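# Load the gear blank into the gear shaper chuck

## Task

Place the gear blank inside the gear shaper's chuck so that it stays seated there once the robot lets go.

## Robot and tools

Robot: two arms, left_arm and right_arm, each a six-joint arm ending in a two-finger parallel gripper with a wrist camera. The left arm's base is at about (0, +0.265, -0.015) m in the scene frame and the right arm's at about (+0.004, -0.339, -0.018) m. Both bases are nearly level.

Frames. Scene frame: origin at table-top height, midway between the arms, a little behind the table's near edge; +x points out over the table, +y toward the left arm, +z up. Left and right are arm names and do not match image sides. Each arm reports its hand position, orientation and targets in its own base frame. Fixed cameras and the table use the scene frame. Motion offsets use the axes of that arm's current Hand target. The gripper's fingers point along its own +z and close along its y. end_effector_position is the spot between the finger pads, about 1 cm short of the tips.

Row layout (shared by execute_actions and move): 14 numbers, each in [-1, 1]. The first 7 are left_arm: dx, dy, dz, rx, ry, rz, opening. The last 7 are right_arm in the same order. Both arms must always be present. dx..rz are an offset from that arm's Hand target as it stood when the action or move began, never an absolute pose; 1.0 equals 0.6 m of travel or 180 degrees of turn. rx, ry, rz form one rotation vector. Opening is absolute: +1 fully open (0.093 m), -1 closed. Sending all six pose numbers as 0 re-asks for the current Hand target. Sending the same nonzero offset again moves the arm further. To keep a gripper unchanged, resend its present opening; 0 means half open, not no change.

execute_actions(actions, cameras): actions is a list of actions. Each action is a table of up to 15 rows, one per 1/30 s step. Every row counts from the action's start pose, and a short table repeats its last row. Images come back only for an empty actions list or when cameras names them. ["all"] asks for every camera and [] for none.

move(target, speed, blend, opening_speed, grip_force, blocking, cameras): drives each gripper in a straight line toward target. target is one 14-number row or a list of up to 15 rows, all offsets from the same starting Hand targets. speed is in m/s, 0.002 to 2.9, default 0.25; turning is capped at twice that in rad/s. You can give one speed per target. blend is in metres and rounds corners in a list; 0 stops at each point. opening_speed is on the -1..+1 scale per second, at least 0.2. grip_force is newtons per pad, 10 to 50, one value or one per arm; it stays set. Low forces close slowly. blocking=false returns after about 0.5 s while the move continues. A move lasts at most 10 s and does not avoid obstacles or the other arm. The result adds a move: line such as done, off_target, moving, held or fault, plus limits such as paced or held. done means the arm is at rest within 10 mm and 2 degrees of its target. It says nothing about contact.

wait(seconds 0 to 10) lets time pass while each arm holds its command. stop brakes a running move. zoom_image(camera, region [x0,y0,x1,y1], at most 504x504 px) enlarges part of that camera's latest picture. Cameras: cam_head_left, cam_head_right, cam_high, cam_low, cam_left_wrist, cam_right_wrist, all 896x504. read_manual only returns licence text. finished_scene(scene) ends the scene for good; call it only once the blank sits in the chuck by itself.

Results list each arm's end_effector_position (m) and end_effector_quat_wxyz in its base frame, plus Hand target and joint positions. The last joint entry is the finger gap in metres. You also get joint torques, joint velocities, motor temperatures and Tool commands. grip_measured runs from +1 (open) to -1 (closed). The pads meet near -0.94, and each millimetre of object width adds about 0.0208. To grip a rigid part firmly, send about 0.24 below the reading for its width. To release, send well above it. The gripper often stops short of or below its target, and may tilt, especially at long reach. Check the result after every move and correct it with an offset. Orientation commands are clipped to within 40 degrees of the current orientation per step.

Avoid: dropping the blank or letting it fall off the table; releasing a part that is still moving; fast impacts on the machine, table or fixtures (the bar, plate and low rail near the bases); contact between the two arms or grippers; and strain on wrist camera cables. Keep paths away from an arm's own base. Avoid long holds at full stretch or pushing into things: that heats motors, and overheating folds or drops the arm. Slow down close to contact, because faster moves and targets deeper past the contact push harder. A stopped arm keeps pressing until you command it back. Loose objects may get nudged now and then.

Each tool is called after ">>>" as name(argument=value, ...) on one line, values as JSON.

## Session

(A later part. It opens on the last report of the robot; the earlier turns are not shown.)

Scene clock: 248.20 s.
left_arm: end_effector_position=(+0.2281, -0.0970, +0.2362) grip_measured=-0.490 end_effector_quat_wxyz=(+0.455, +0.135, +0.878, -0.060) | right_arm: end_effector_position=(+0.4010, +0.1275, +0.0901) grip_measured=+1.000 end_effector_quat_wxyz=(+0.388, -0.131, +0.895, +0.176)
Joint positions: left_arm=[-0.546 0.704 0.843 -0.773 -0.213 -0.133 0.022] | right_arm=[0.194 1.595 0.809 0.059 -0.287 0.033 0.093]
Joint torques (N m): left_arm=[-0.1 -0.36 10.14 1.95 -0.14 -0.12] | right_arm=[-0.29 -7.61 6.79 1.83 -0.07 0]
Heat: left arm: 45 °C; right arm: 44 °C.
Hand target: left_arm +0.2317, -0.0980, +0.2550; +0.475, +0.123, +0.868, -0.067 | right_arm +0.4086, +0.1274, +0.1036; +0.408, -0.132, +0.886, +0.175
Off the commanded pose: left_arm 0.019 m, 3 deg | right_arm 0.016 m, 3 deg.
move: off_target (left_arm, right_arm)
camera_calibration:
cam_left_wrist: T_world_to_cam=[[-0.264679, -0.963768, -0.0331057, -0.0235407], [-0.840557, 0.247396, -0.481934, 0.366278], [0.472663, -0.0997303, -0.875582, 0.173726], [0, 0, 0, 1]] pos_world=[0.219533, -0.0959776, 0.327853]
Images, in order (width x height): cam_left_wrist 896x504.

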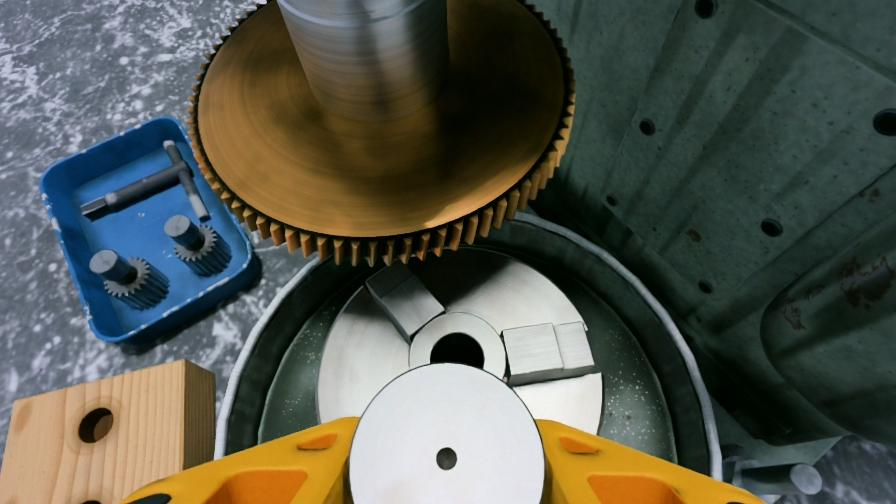

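>>> move(target=[-0.0117,-0.0028,0.0737,0,-0.012,-0.01,-0.75,0,0,0,0,0,0,1], speed=0.1, cameras=["cam_left_wrist","cam_low"])

>>> zoom_image(camera="cam_low", region=[490, 120, 590, 220])

>>> zoom_image(camera="cam_left_wrist", region=[300, 250, 600, 504])

Scene clock: 262.97 s.
left_arm: end_effector_position=(+0.2646, -0.1080, +0.2306) grip_measured=-0.490 end_effector_quat_wxyz=(+0.474, +0.116, +0.870, -0.067) | right_arm: end_effector_position=(+0.4010, +0.1275, +0.0901) grip_measured=+1.000 end_effector_quat_wxyz=(+0.388, -0.131, +0.895, +0.176)
Joint positions: left_arm=[-0.5 0.814 0.802 -0.572 -0.192 -0.133 0.022] | right_arm=[0.194 1.595 0.809 0.059 -0.287 0.033 0.093]
Joint torques (N m): left_arm=[0.83 -1.11 6.76 2.35 0.09 -0.08] | right_arm=[-0.23 -7.58 6.78 1.83 -0.07 -0.01]
Heat: left arm: 45 °C; right arm: 44 °C.
Hand target: left_arm +0.2706, -0.1110, +0.2372; +0.491, +0.108, +0.861, -0.077 | right_arm +0.4086, +0.1274, +0.1036; +0.408, -0.132, +0.886, +0.175
Off the commanded pose: left_arm 0.009 m, 3 deg | right_arm 0.016 m, 3 deg.
move: off_target (left_arm, right_arm)
camera_calibration:
cam_left_wrist: T_world_to_cam=[[-0.23623, -0.971666, -0.0077931, -0.0388926], [-0.828076, 0.205504, -0.521592, 0.39836], [0.508414, -0.116762, -0.85316, 0.133956], [0, 0, 0, 1]] pos_world=[0.252579, -0.104014, 0.321764]
Images, in order (width x height): cam_low 896x504, cam_left_wrist 896x504.

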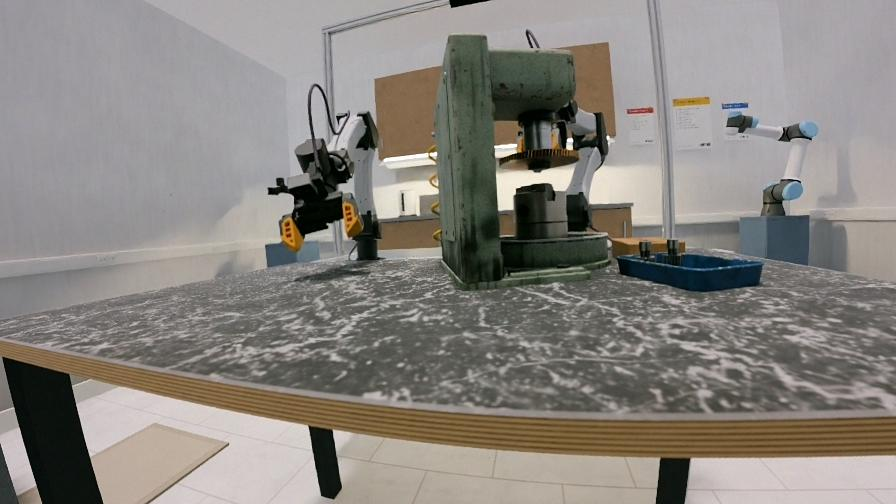

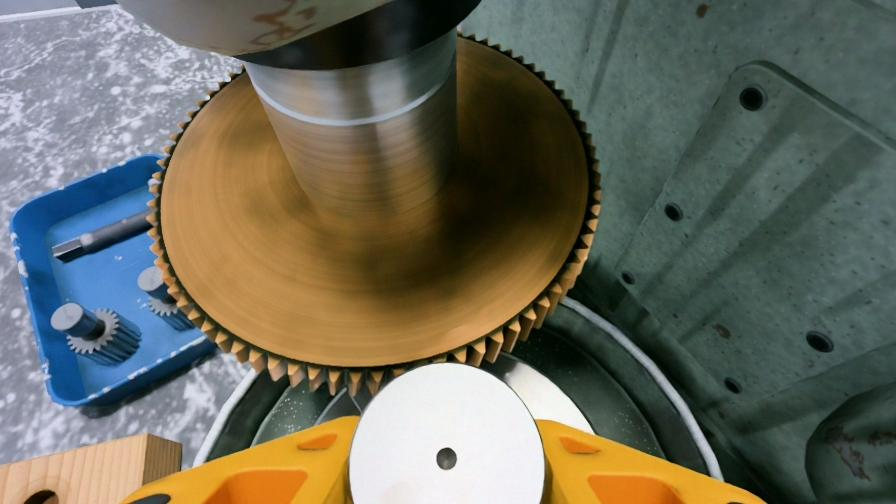

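Scaled by 5.040 from the camera's 896x504 image, which has a finer 1280x720 frame.

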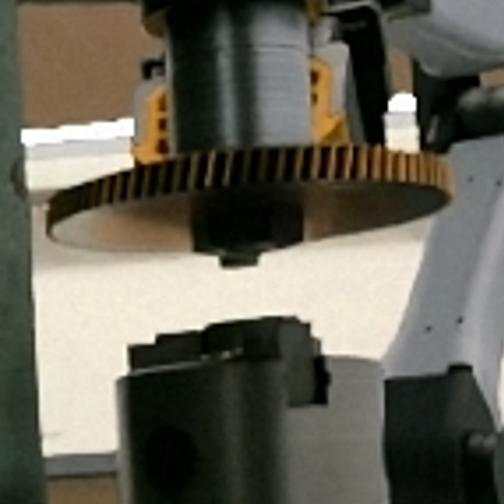

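Scaled by 1.680 from the camera's 896x504 image, which has a finer 1280x720 frame.

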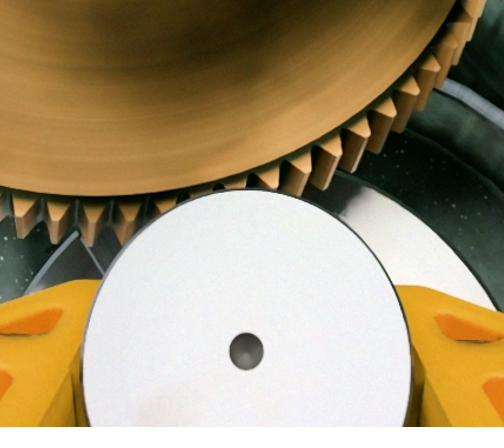

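>>> move(target=[0.0342,0,0.0143,0,0,0,-0.75,0,0,0,0,0,0,1], speed=0.06)

Scene clock: 283.53 s.
left_arm: end_effector_position=(+0.2653, -0.1084, +0.2105) grip_measured=-0.490 end_effector_quat_wxyz=(+0.477, +0.115, +0.869, -0.068) | right_arm: end_effector_position=(+0.4010, +0.1275, +0.0901) grip_measured=+1.000 end_effector_quat_wxyz=(+0.388, -0.131, +0.895, +0.176)
Joint positions: left_arm=[-0.5 0.794 0.71 -0.493 -0.192 -0.133 0.022] | right_arm=[0.194 1.595 0.809 0.059 -0.287 0.033 0.093]
Joint torques (N m): left_arm=[0.03 -1.85 6.43 2.23 0.01 -0.12] | right_arm=[-0.31 -7.58 6.8 1.84 -0.08 -0.01]
Heat: left arm: 48 °C; right arm: 44 °C.
Hand target: left_arm +0.2676, -0.1107, +0.2150; +0.491, +0.108, +0.861, -0.077 | right_arm +0.4086, +0.1274, +0.1036; +0.408, -0.132, +0.886, +0.175
Off the commanded pose: left_arm 0.006 m, 2 deg | right_arm 0.016 m, 3 deg.
move: off_target (right_arm)

>>> move(target=[0.022,-0.001,0.0055,0,0,0,-0.75,0,0,0,0,0,0,1], speed=0.04, cameras=["cam_low","cam_left_wrist"])

>>> zoom_image(camera="cam_low", region=[490, 120, 590, 220])

Scene clock: 287.37 s.
left_arm: end_effector_position=(+0.2652, -0.1097, +0.2097) grip_measured=-0.490 end_effector_quat_wxyz=(+0.497, +0.111, +0.858, -0.074) | right_arm: end_effector_position=(+0.4010, +0.1275, +0.0901) grip_measured=+1.000 end_effector_quat_wxyz=(+0.388, -0.131, +0.895, +0.176)
Joint positions: left_arm=[-0.51 0.762 0.661 -0.429 -0.202 -0.136 0.022] | right_arm=[0.194 1.595 0.809 0.059 -0.287 0.033 0.093]
Joint torques (N m): left_arm=[-0.29 -1.16 5.72 1.95 0.01 -0.16] | right_arm=[-0.27 -7.58 6.78 1.83 -0.06 -0.02]
Heat: left arm: 48 °C; right arm: 44 °C.
Hand target: left_arm +0.2637, -0.1106, +0.2020; +0.491, +0.108, +0.861, -0.077 | right_arm +0.4086, +0.1274, +0.1036; +0.408, -0.132, +0.886, +0.175
Off the commanded pose: left_arm 0.008 m, 1 deg | right_arm 0.016 m, 3 deg.
move: off_target (right_arm)
camera_calibration:
cam_left_wrist: T_world_to_cam=[[-0.235817, -0.971788, 0.00421999, -0.043138], [-0.802023, 0.192165, -0.565537, 0.38904], [0.548771, -0.136747, -0.824712, 0.09675], [0, 0, 0, 1]] pos_world=[0.248753, -0.103451, 0.299989]
Images, in order (width x height): cam_low 896x504, cam_left_wrist 896x504.

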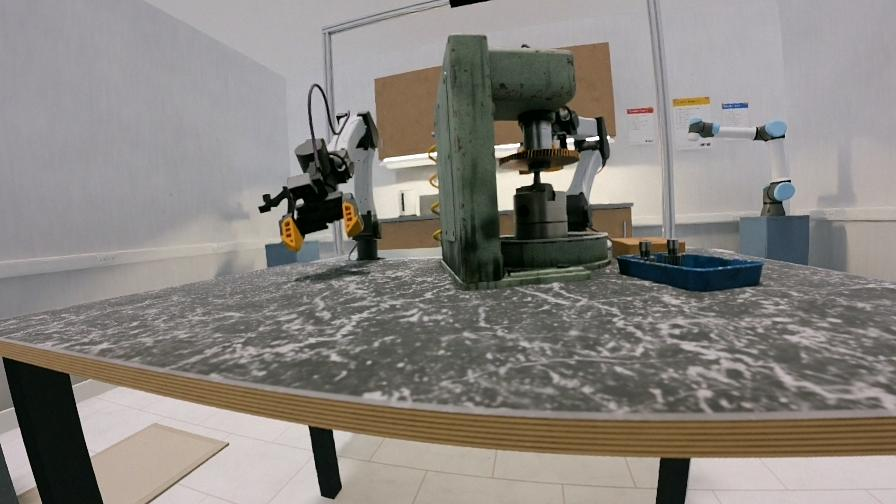

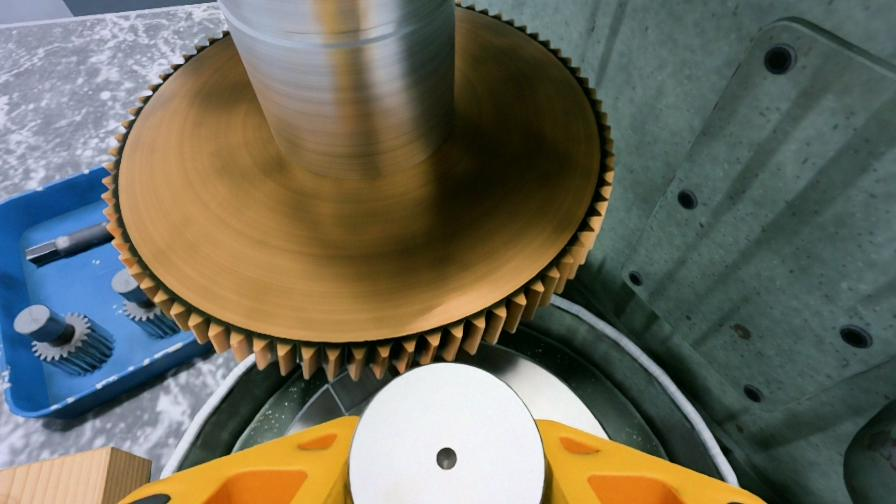

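Scaled by 5.040 from the camera's 896x504 image, which has a finer 1280x720 frame.

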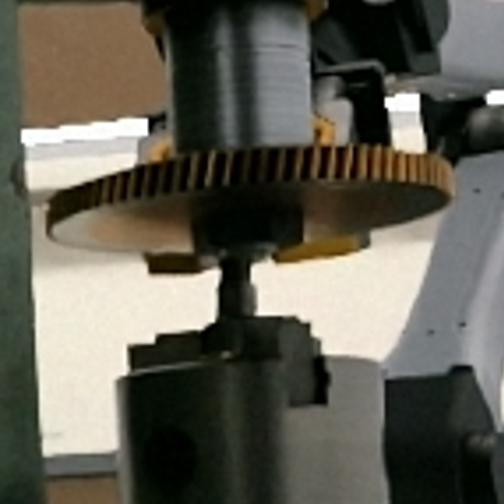

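>>> move(target=[[-0.0245,0.001,-0.011,0,0.01,0,-0.75,0,0,0,0,0,0,1],[0.0053,0.0024,0.004,0,0.01,0,-0.75,0,0,0,0,0,0,1]], speed=0.04, cameras=["cam_low"])

>>> zoom_image(camera="cam_low", region=[490, 120, 590, 220])

Scene clock: 294.70 s.
left_arm: end_effector_position=(+0.2662, -0.1099, +0.2095) grip_measured=-0.491 end_effector_quat_wxyz=(+0.489, +0.112, +0.862, -0.073) | right_arm: end_effector_position=(+0.4010, +0.1275, +0.0901) grip_measured=+1.000 end_effector_quat_wxyz=(+0.388, -0.131, +0.895, +0.176)
Joint positions: left_arm=[-0.506 0.779 0.678 -0.447 -0.197 -0.136 0.022] | right_arm=[0.194 1.595 0.809 0.059 -0.287 0.033 0.093]
Joint torques (N m): left_arm=[0.85 -0.96 5.5 1.91 0.14 -0.12] | right_arm=[-0.25 -7.56 6.76 1.83 -0.07 -0.01]
Heat: left arm: 47 °C; right arm: 44 °C.
Hand target: left_arm +0.2645, -0.1094, +0.1981; +0.477, +0.109, +0.869, -0.075 | right_arm +0.4086, +0.1274, +0.1036; +0.408, -0.132, +0.886, +0.175
Off the commanded pose: left_arm 0.012 m, 2 deg | right_arm 0.016 m, 3 deg.
move: off_target (left_arm, right_arm)
Images, in order (width x height): cam_low 896x504.

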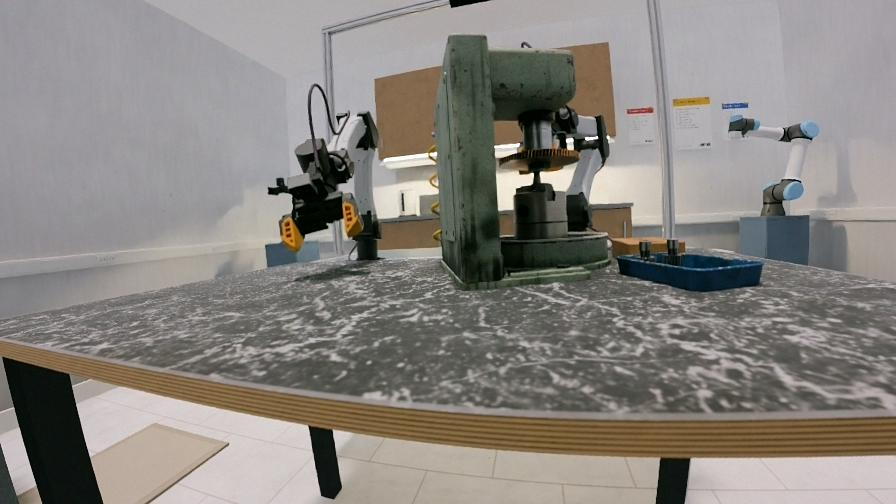

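Scaled by 5.040 from the camera's 896x504 image, which has a finer 1280x720 frame.

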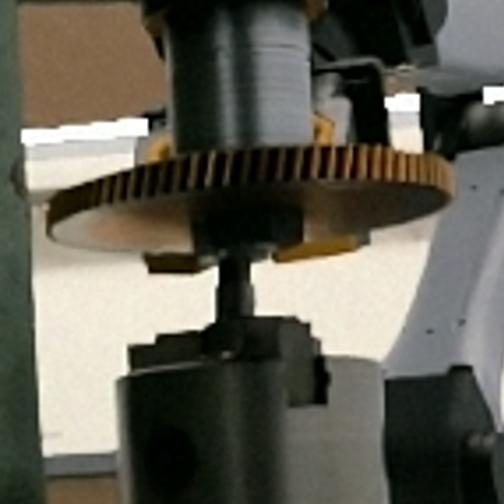

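>>> move(target=[[0.0047,0.0038,-0.0105,0,0.012,0,-0.75,0,0,0,0,0,0,1],[0.0103,0.0017,-0.0163,0,0.012,0,-0.75,0,0,0,0,0,0,1]], speed=0.03, cameras=["cam_low"])

>>> zoom_image(camera="cam_low", region=[490, 120, 590, 220])

Scene clock: 303.97 s.
left_arm: end_effector_position=(+0.2618, -0.1077, +0.2089) grip_measured=-0.491 end_effector_quat_wxyz=(+0.485, +0.111, +0.864, -0.076) | right_arm: end_effector_position=(+0.4010, +0.1275, +0.0901) grip_measured=+1.000 end_effector_quat_wxyz=(+0.388, -0.131, +0.895, +0.176)
Joint positions: left_arm=[-0.501 0.76 0.678 -0.473 -0.187 -0.142 0.022] | right_arm=[0.194 1.595 0.809 0.059 -0.287 0.033 0.093]
Joint torques (N m): left_arm=[-0.17 -1.32 7.46 1.35 0.03 -0.15] | right_arm=[-0.28 -7.61 6.75 1.82 -0.08 -0.01]
Heat: left arm: 46 °C; right arm: 44 °C.
Hand target: left_arm +0.2536, -0.1055, +0.1980; +0.461, +0.111, +0.878, -0.073 | right_arm +0.4086, +0.1274, +0.1036; +0.408, -0.132, +0.886, +0.175
Off the commanded pose: left_arm 0.014 m, 3 deg | right_arm 0.016 m, 3 deg.
move: off_target (left_arm, right_arm)
Images, in order (width x height): cam_low 896x504.

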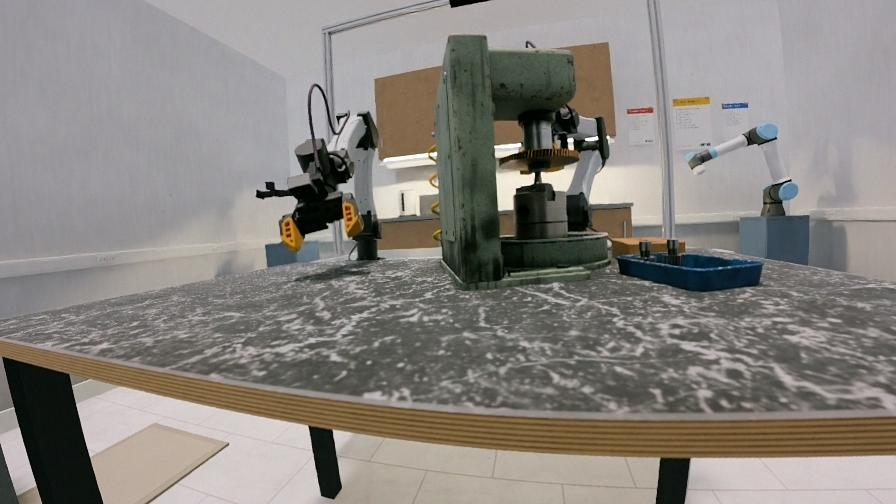

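Scaled by 5.040 from the camera's 896x504 image, which has a finer 1280x720 frame.

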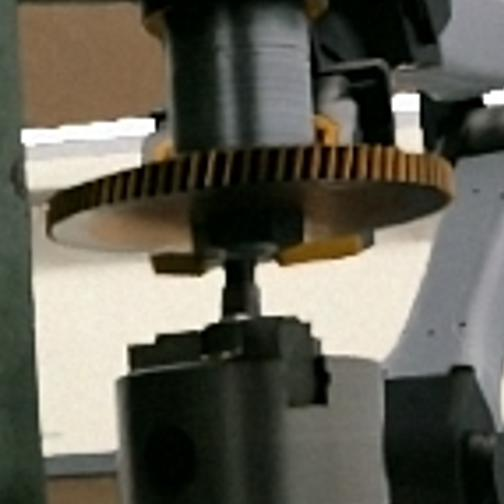

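>>> move(target=[[0.0022,0.0065,-0.0005,0,0.008,0,-0.75,0,0,0,0,0,0,1],[0.0058,0.0047,-0.0058,0,0.008,0,-0.75,0,0,0,0,0,0,1]], speed=0.03)

Scene clock: 310.63 s.
left_arm: end_effector_position=(+0.2607, -0.1059, +0.2065) grip_measured=-0.491 end_effector_quat_wxyz=(+0.477, +0.110, +0.868, -0.079) | right_arm: end_effector_position=(+0.4010, +0.1275, +0.0901) grip_measured=+1.000 end_effector_quat_wxyz=(+0.388, -0.131, +0.895, +0.176)
Joint positions: left_arm=[-0.484 0.762 0.682 -0.491 -0.165 -0.143 0.022] | right_arm=[0.194 1.595 0.809 0.059 -0.287 0.033 0.093]
Joint torques (N m): left_arm=[-0.1 -1.84 8.28 1.1 0.01 -0.1] | right_arm=[-0.27 -7.58 6.76 1.83 -0.07 -0.01]
Heat: left arm: 45 °C; right arm: 44 °C.
Hand target: left_arm +0.2496, -0.1015, +0.1971; +0.450, +0.112, +0.883, -0.071 | right_arm +0.4086, +0.1274, +0.1036; +0.408, -0.132, +0.886, +0.175
Off the commanded pose: left_arm 0.015 m, 4 deg | right_arm 0.016 m, 3 deg.
move: off_target (left_arm, right_arm)

>>> move(target=[0.0078,-0.0016,0.0187,0,0.005,0,-0.75,0,0,0,0,0,0,1], speed=0.03, cameras=["cam_low","cam_left_wrist"])

>>> zoom_image(camera="cam_low", region=[490, 120, 590, 220])

Scene clock: 313.47 s.
left_arm: end_effector_position=(+0.2614, -0.1063, +0.2042) grip_measured=-0.491 end_effector_quat_wxyz=(+0.473, +0.110, +0.870, -0.077) | right_arm: end_effector_position=(+0.4010, +0.1275, +0.0901) grip_measured=+1.000 end_effector_quat_wxyz=(+0.388, -0.131, +0.895, +0.176)
Joint positions: left_arm=[-0.484 0.77 0.682 -0.491 -0.165 -0.143 0.022] | right_arm=[0.194 1.595 0.809 0.059 -0.287 0.033 0.093]
Joint torques (N m): left_arm=[0.2 0.03 6.63 1.42 0.06 -0.1] | right_arm=[-0.29 -7.6 6.8 1.83 -0.08 -0.01]
Heat: left arm: 44 °C; right arm: 45 °C.
Hand target: left_arm +0.2554, -0.1043, +0.1868; +0.443, +0.112, +0.887, -0.071 | right_arm +0.4086, +0.1274, +0.1036; +0.408, -0.132, +0.886, +0.175
Off the commanded pose: left_arm 0.019 m, 4 deg | right_arm 0.016 m, 3 deg.
move: off_target (left_arm, right_arm)
camera_calibration:
cam_left_wrist: T_world_to_cam=[[-0.237222, -0.971318, 0.0163605, -0.0427369], [-0.830652, 0.194078, -0.521872, 0.381058], [0.503728, -0.13739, -0.852867, 0.112197], [0, 0, 0, 1]] pos_world=[0.249872, -0.100051, 0.295251]
Images, in order (width x height): cam_low 896x504, cam_left_wrist 896x504.

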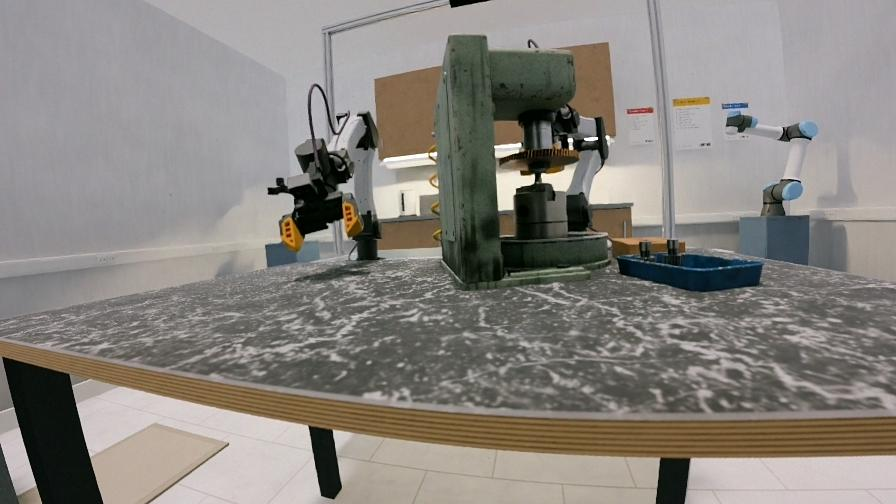

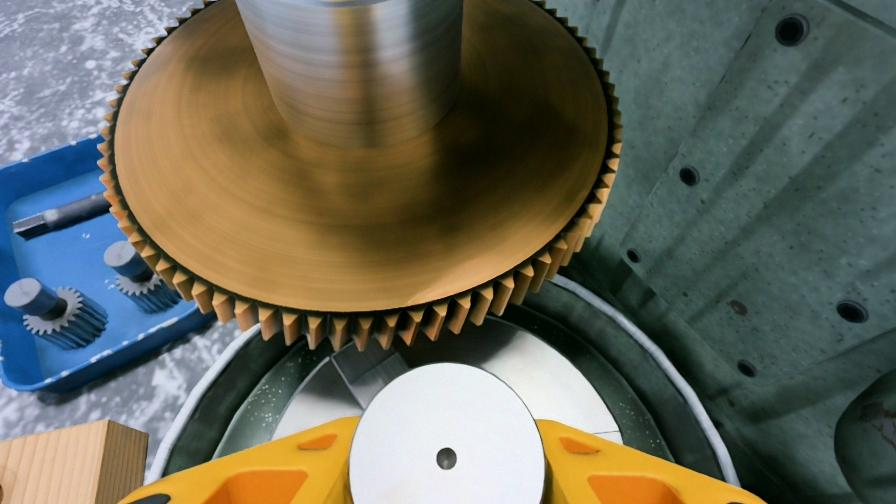

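Scaled by 5.040 from the camera's 896x504 image, which has a finer 1280x720 frame.

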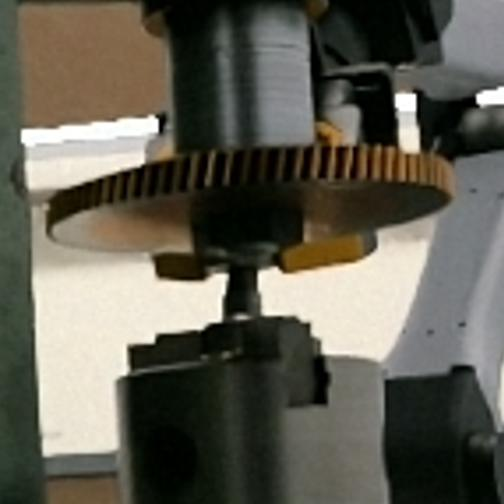

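>>> move(target=[0.0145,-0.0020,0.0165,0,0,0,-0.75,0,0,0,0,0,0,1], speed=0.04)

Scene clock: 315.87 s.
left_arm: end_effector_position=(+0.2618, -0.1070, +0.2027) grip_measured=-0.491 end_effector_quat_wxyz=(+0.477, +0.110, +0.868, -0.078) | right_arm: end_effector_position=(+0.4010, +0.1275, +0.0901) grip_measured=+1.000 end_effector_quat_wxyz=(+0.388, -0.131, +0.895, +0.176)
Joint positions: left_arm=[-0.488 0.767 0.669 -0.473 -0.169 -0.143 0.022] | right_arm=[0.194 1.595 0.809 0.059 -0.287 0.033 0.093]
Joint torques (N m): left_arm=[-0.02 0.65 3.79 1.75 0.04 -0.14] | right_arm=[-0.25 -7.58 6.78 1.82 -0.07 -0.01]
Heat: left arm: 44 °C; right arm: 45 °C.
Hand target: left_arm +0.2576, -0.1065, +0.1737; +0.443, +0.112, +0.887, -0.071 | right_arm +0.4086, +0.1274, +0.1036; +0.408, -0.132, +0.886, +0.175
Off the commanded pose: left_arm 0.029 m, 5 deg | right_arm 0.016 m, 3 deg.
move: off_target (left_arm, right_arm)

>>> move(target=[[0.008,0.003,0.004,0,0.015,0.015,-0.75,0,0,0,0,0,0,1],[0.003,-0.003,0.012,0,0.015,0.015,-0.75,0,0,0,0,0,0,1],[0.008,0,0.008,0,0.01,0.01,-0.75,0,0,0,0,0,0,1]], speed=0.06, cameras=["cam_low"])

>>> zoom_image(camera="cam_low", region=[490, 120, 590, 220])

Scene clock: 322.10 s.
left_arm: end_effector_position=(+0.2627, -0.1080, +0.1944) grip_measured=-0.491 end_effector_quat_wxyz=(+0.463, +0.122, +0.875, -0.070) | right_arm: end_effector_position=(+0.4010, +0.1275, +0.0901) grip_measured=+1.000 end_effector_quat_wxyz=(+0.388, -0.131, +0.895, +0.176)
Joint positions: left_arm=[-0.487 0.793 0.671 -0.483 -0.165 -0.123 0.022] | right_arm=[0.194 1.595 0.809 0.059 -0.287 0.033 0.093]
Joint torques (N m): left_arm=[0.39 0.55 3.99 1.75 0.09 -0.05] | right_arm=[-0.29 -7.6 6.79 1.83 -0.08 -0.01]
Heat: left arm: 44 °C; right arm: 45 °C.
Hand target: left_arm +0.2585, -0.1070, +0.1671; +0.430, +0.127, +0.892, -0.062 | right_arm +0.4086, +0.1274, +0.1036; +0.408, -0.132, +0.886, +0.175
Off the commanded pose: left_arm 0.028 m, 4 deg | right_arm 0.016 m, 3 deg.
move: off_target (left_arm, right_arm)
Images, in order (width x height): cam_low 896x504.

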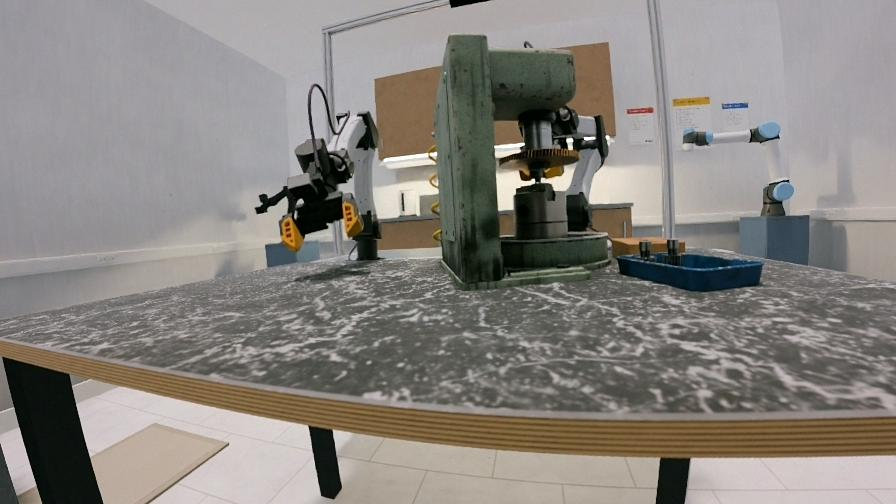

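Scaled by 5.040 from the camera's 896x504 image, which has a finer 1280x720 frame.

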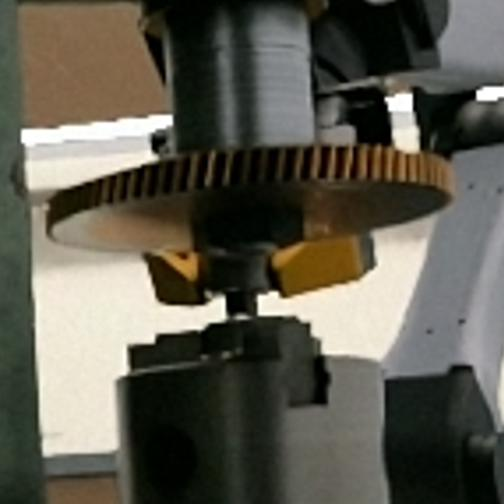

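>>> move(target=[[0.01,0.003,0.012,0,0,0,-0.75,0,0,0,0,0,0,1],[0.01,-0.003,0.012,0,0.004,0,-0.75,0,0,0,0,0,0,1],[0.012,0,0.014,0,0,0,-0.75,0,0,0,0,0,0,1]], speed=0.06, cameras=["cam_low"])

>>> zoom_image(camera="cam_low", region=[490, 120, 590, 220])

Scene clock: 327.03 s.
left_arm: end_effector_position=(+0.2628, -0.1085, +0.1873) grip_measured=-0.491 end_effector_quat_wxyz=(+0.464, +0.122, +0.874, -0.070) | right_arm: end_effector_position=(+0.4010, +0.1275, +0.0901) grip_measured=+1.000 end_effector_quat_wxyz=(+0.388, -0.131, +0.895, +0.176)
Joint positions: left_arm=[-0.49 0.789 0.639 -0.453 -0.166 -0.124 0.022] | right_arm=[0.194 1.595 0.809 0.059 -0.287 0.033 0.093]
Joint torques (N m): left_arm=[0.8 1.2 3.25 1.88 0.13 -0.02] | right_arm=[-0.27 -7.58 6.78 1.83 -0.08 0]
Heat: left arm: 44 °C; right arm: 45 °C.
Hand target: left_arm +0.2606, -0.1076, +0.1563; +0.430, +0.127, +0.892, -0.062 | right_arm +0.4086, +0.1274, +0.1036; +0.408, -0.132, +0.886, +0.175
Off the commanded pose: left_arm 0.031 m, 5 deg | right_arm 0.016 m, 3 deg.
move: off_target (left_arm, right_arm)
Images, in order (width x height): cam_low 896x504.

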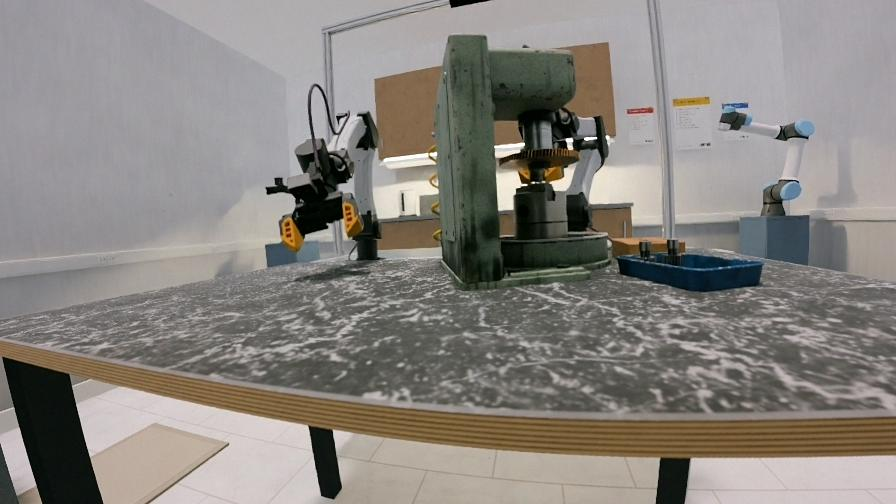

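Scaled by 5.040 from the camera's 896x504 image, which has a finer 1280x720 frame.

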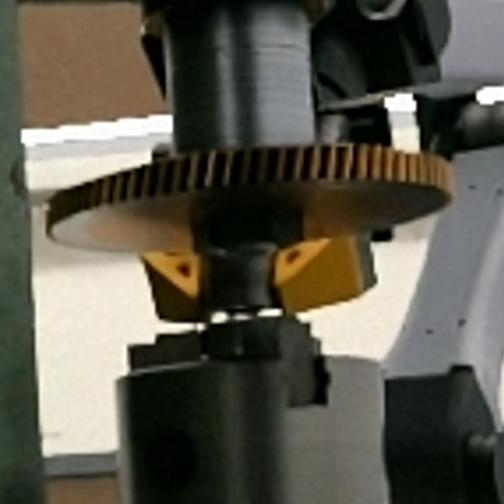

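>>> move(target=[[0.01,0.003,0.008,0,0,0,-0.75,0,0,0,0,0,0,1],[0.01,-0.003,0.008,0,0,0,-0.75,0,0,0,0,0,0,1]], speed=0.06, cameras=["cam_low"])

>>> zoom_image(camera="cam_low", region=[490, 120, 590, 220])

Scene clock: 331.53 s.
left_arm: end_effector_position=(+0.2627, -0.1079, +0.1869) grip_measured=-0.491 end_effector_quat_wxyz=(+0.474, +0.120, +0.869, -0.071) | right_arm: end_effector_position=(+0.4010, +0.1275, +0.0901) grip_measured=+1.000 end_effector_quat_wxyz=(+0.388, -0.131, +0.895, +0.176)
Joint positions: left_arm=[-0.492 0.771 0.615 -0.425 -0.173 -0.124 0.022] | right_arm=[0.194 1.595 0.809 0.059 -0.287 0.033 0.093]
Joint torques (N m): left_arm=[-0.24 2.35 2.81 1.86 0.12 -0.1] | right_arm=[-0.27 -7.57 6.78 1.83 -0.07 -0.01]
Heat: left arm: 44 °C; right arm: 45 °C.
Hand target: left_arm +0.2601, -0.1093, +0.1486; +0.430, +0.127, +0.892, -0.062 | right_arm +0.4086, +0.1274, +0.1036; +0.408, -0.132, +0.886, +0.175
Off the commanded pose: left_arm 0.038 m, 6 deg | right_arm 0.016 m, 3 deg.
move: off_target (left_arm, right_arm)
Images, in order (width x height): cam_low 896x504.

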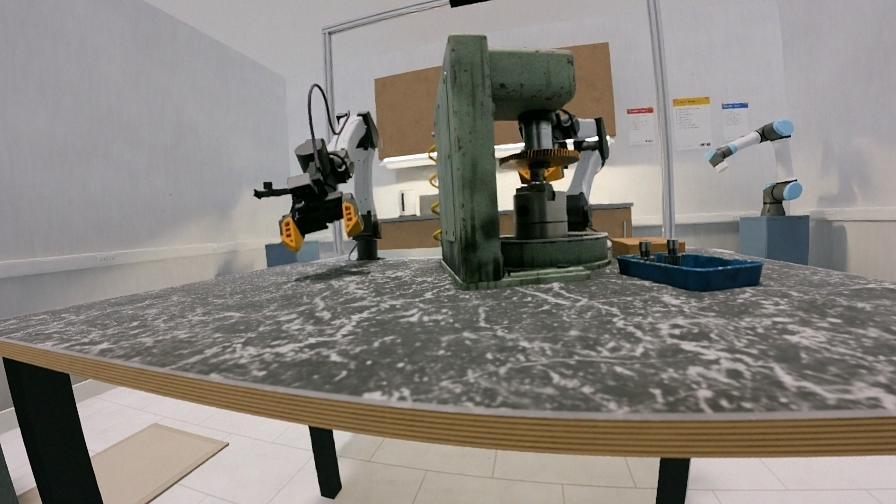

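Scaled by 5.040 from the camera's 896x504 image, which has a finer 1280x720 frame.

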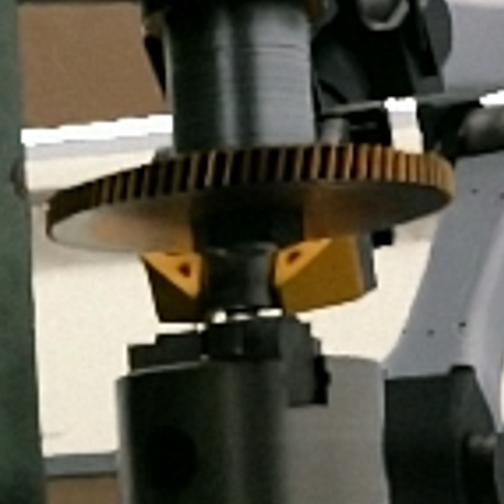

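>>> move(target=[[-0.048,0,-0.036,0,-0.018,0,-0.75,0,0,0,0,0,0,1],[-0.048,0,-0.036,0,-0.018,0,0.1,0,0,0,0,0,0,1]], opening_speed=0.7, speed=0.1, cameras=["cam_low","cam_left_wrist"])

>>> zoom_image(camera="cam_low", region=[490, 120, 590, 220])

Scene clock: 337.47 s.
left_arm: end_effector_position=(+0.2643, -0.1058, +0.1896) grip_measured=+0.098 end_effector_quat_wxyz=(+0.471, +0.117, +0.872, -0.061) | right_arm: end_effector_position=(+0.4010, +0.1275, +0.0901) grip_measured=+1.000 end_effector_quat_wxyz=(+0.388, -0.131, +0.895, +0.176)
Joint positions: left_arm=[-0.496 0.785 0.637 -0.445 -0.195 -0.125 0.05] | right_arm=[0.194 1.595 0.809 0.059 -0.287 0.033 0.093]
Joint torques (N m): left_arm=[-0.23 -0.12 8.34 1.59 0.21 -0.04] | right_arm=[-0.28 -7.61 6.79 1.83 -0.08 -0.02]
Heat: left arm: 44 °C; right arm: 45 °C.
Hand target: left_arm +0.2610, -0.1096, +0.1845; +0.455, +0.126, +0.879, -0.066 | right_arm +0.4086, +0.1274, +0.1036; +0.408, -0.132, +0.886, +0.175
Off the commanded pose: left_arm 0.007 m, 2 deg | right_arm 0.016 m, 3 deg.
move: off_target (right_arm)
camera_calibration:
cam_left_wrist: T_world_to_cam=[[-0.233681, -0.972131, -0.018813, -0.0357947], [-0.831577, 0.209846, -0.514241, 0.376159], [0.503858, -0.104524, -0.857439, 0.10275], [0, 0, 0, 1]] pos_world=[0.25267, -0.102993, 0.280865]
Images, in order (width x height): cam_low 896x504, cam_left_wrist 896x504.

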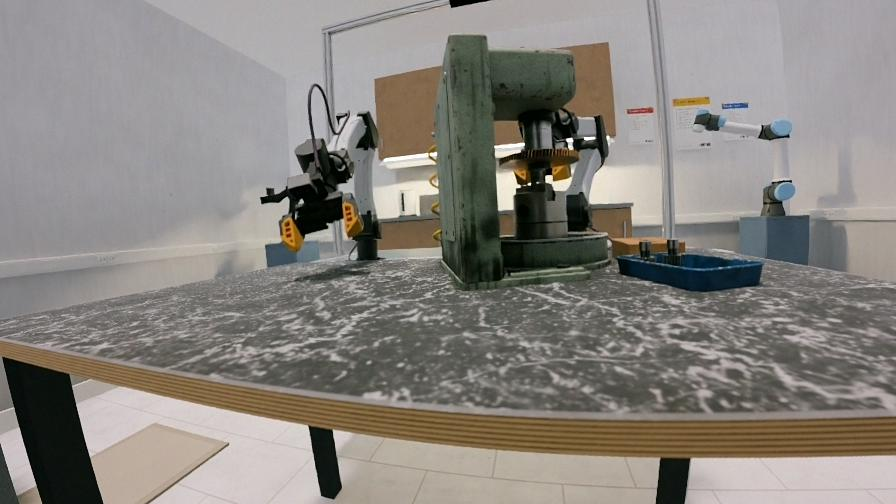

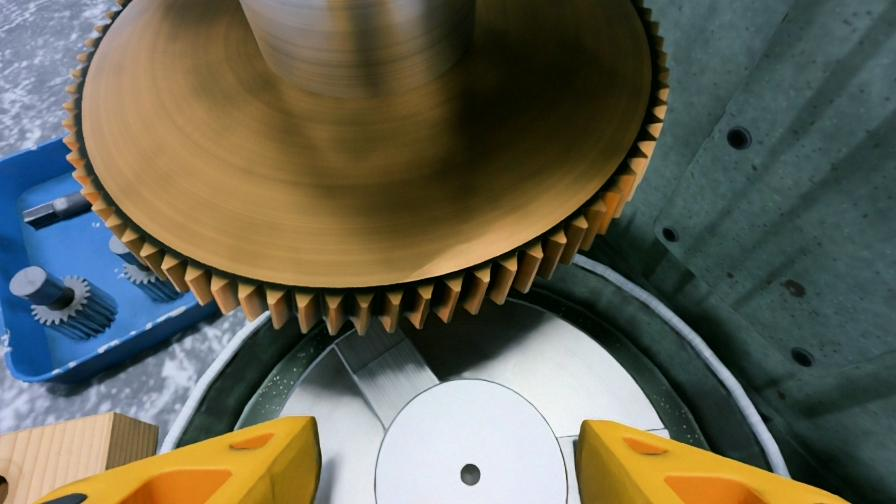

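Scaled by 5.040 from the camera's 896x504 image, which has a finer 1280x720 frame.

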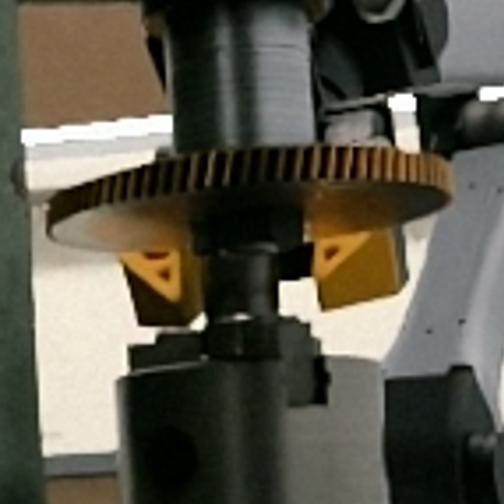

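>>> move(target=[[0,-0.003,-0.005,0,0,0,0.3,0,0,0,0,0,0,1],[-0.01,-0.003,-0.2,0,0,0,0.3,0,0,0,0,0,0,1]], speed=0.12, opening_speed=0.8, cameras=["cam_low","cam_left_wrist"])

>>> zoom_image(camera="cam_low", region=[490, 120, 590, 220])

Scene clock: 343.23 s.
left_arm: end_effector_position=(+0.1708, -0.0865, +0.2528) grip_measured=+0.298 end_effector_quat_wxyz=(+0.453, +0.133, +0.879, -0.065) | right_arm: end_effector_position=(+0.4010, +0.1275, +0.0901) grip_measured=+1.000 end_effector_quat_wxyz=(+0.388, -0.131, +0.895, +0.176)
Joint positions: left_arm=[-0.873 0.568 0.931 -1.069 -0.464 -0.356 0.06] | right_arm=[0.194 1.595 0.809 0.059 -0.287 0.033 0.093]
Joint torques (N m): left_arm=[-0.14 1.35 8.38 1.53 -0.24 -0.11] | right_arm=[-0.27 -7.58 6.78 1.83 -0.07 -0.01]
Heat: left arm: 44 °C; right arm: 45 °C.
Hand target: left_arm +0.1699, -0.0848, +0.2589; +0.455, +0.126, +0.879, -0.066 | right_arm +0.4086, +0.1274, +0.1036; +0.408, -0.132, +0.886, +0.175
Off the commanded pose: left_arm 0.006 m, 1 deg | right_arm 0.016 m, 3 deg.
move: off_target (right_arm)
camera_calibration:
cam_left_wrist: T_world_to_cam=[[-0.264724, -0.964071, -0.0220765, -0.0308724], [-0.842865, 0.242444, -0.480416, 0.323142], [0.468507, -0.10857, -0.876763, 0.216575], [0, 0, 0, 1]] pos_world=[0.162725, -0.0845932, 0.344446]
Images, in order (width x height): cam_low 896x504, cam_left_wrist 896x504.

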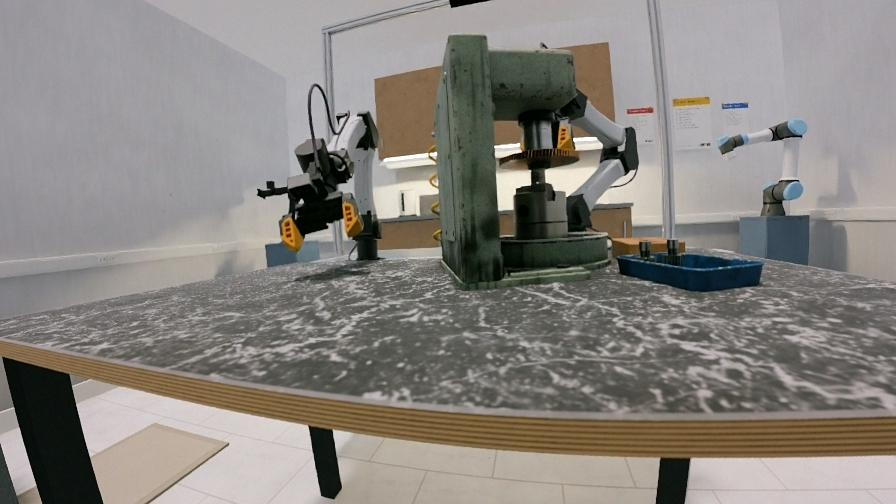

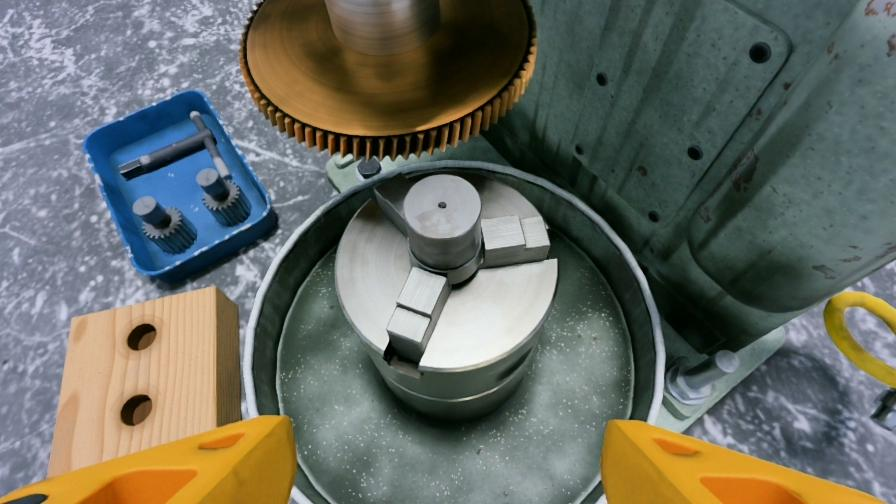

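Scaled by 5.040 from the camera's 896x504 image, which has a finer 1280x720 frame.

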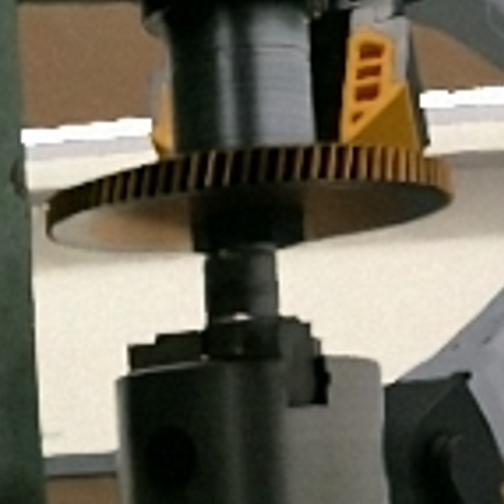

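>>> zoom_image(camera="cam_left_wrist", region=[360, 150, 540, 300])

Scaled by 2.800 from the camera's 896x504 image, which has a finer 1280x720 frame.

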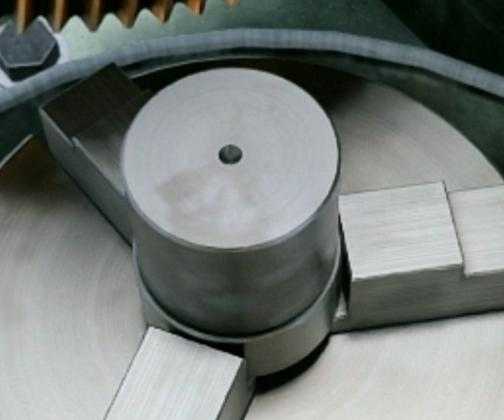

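Fully seated.

>>> finished_scene(scene=1)

The scene is finished: the task was done.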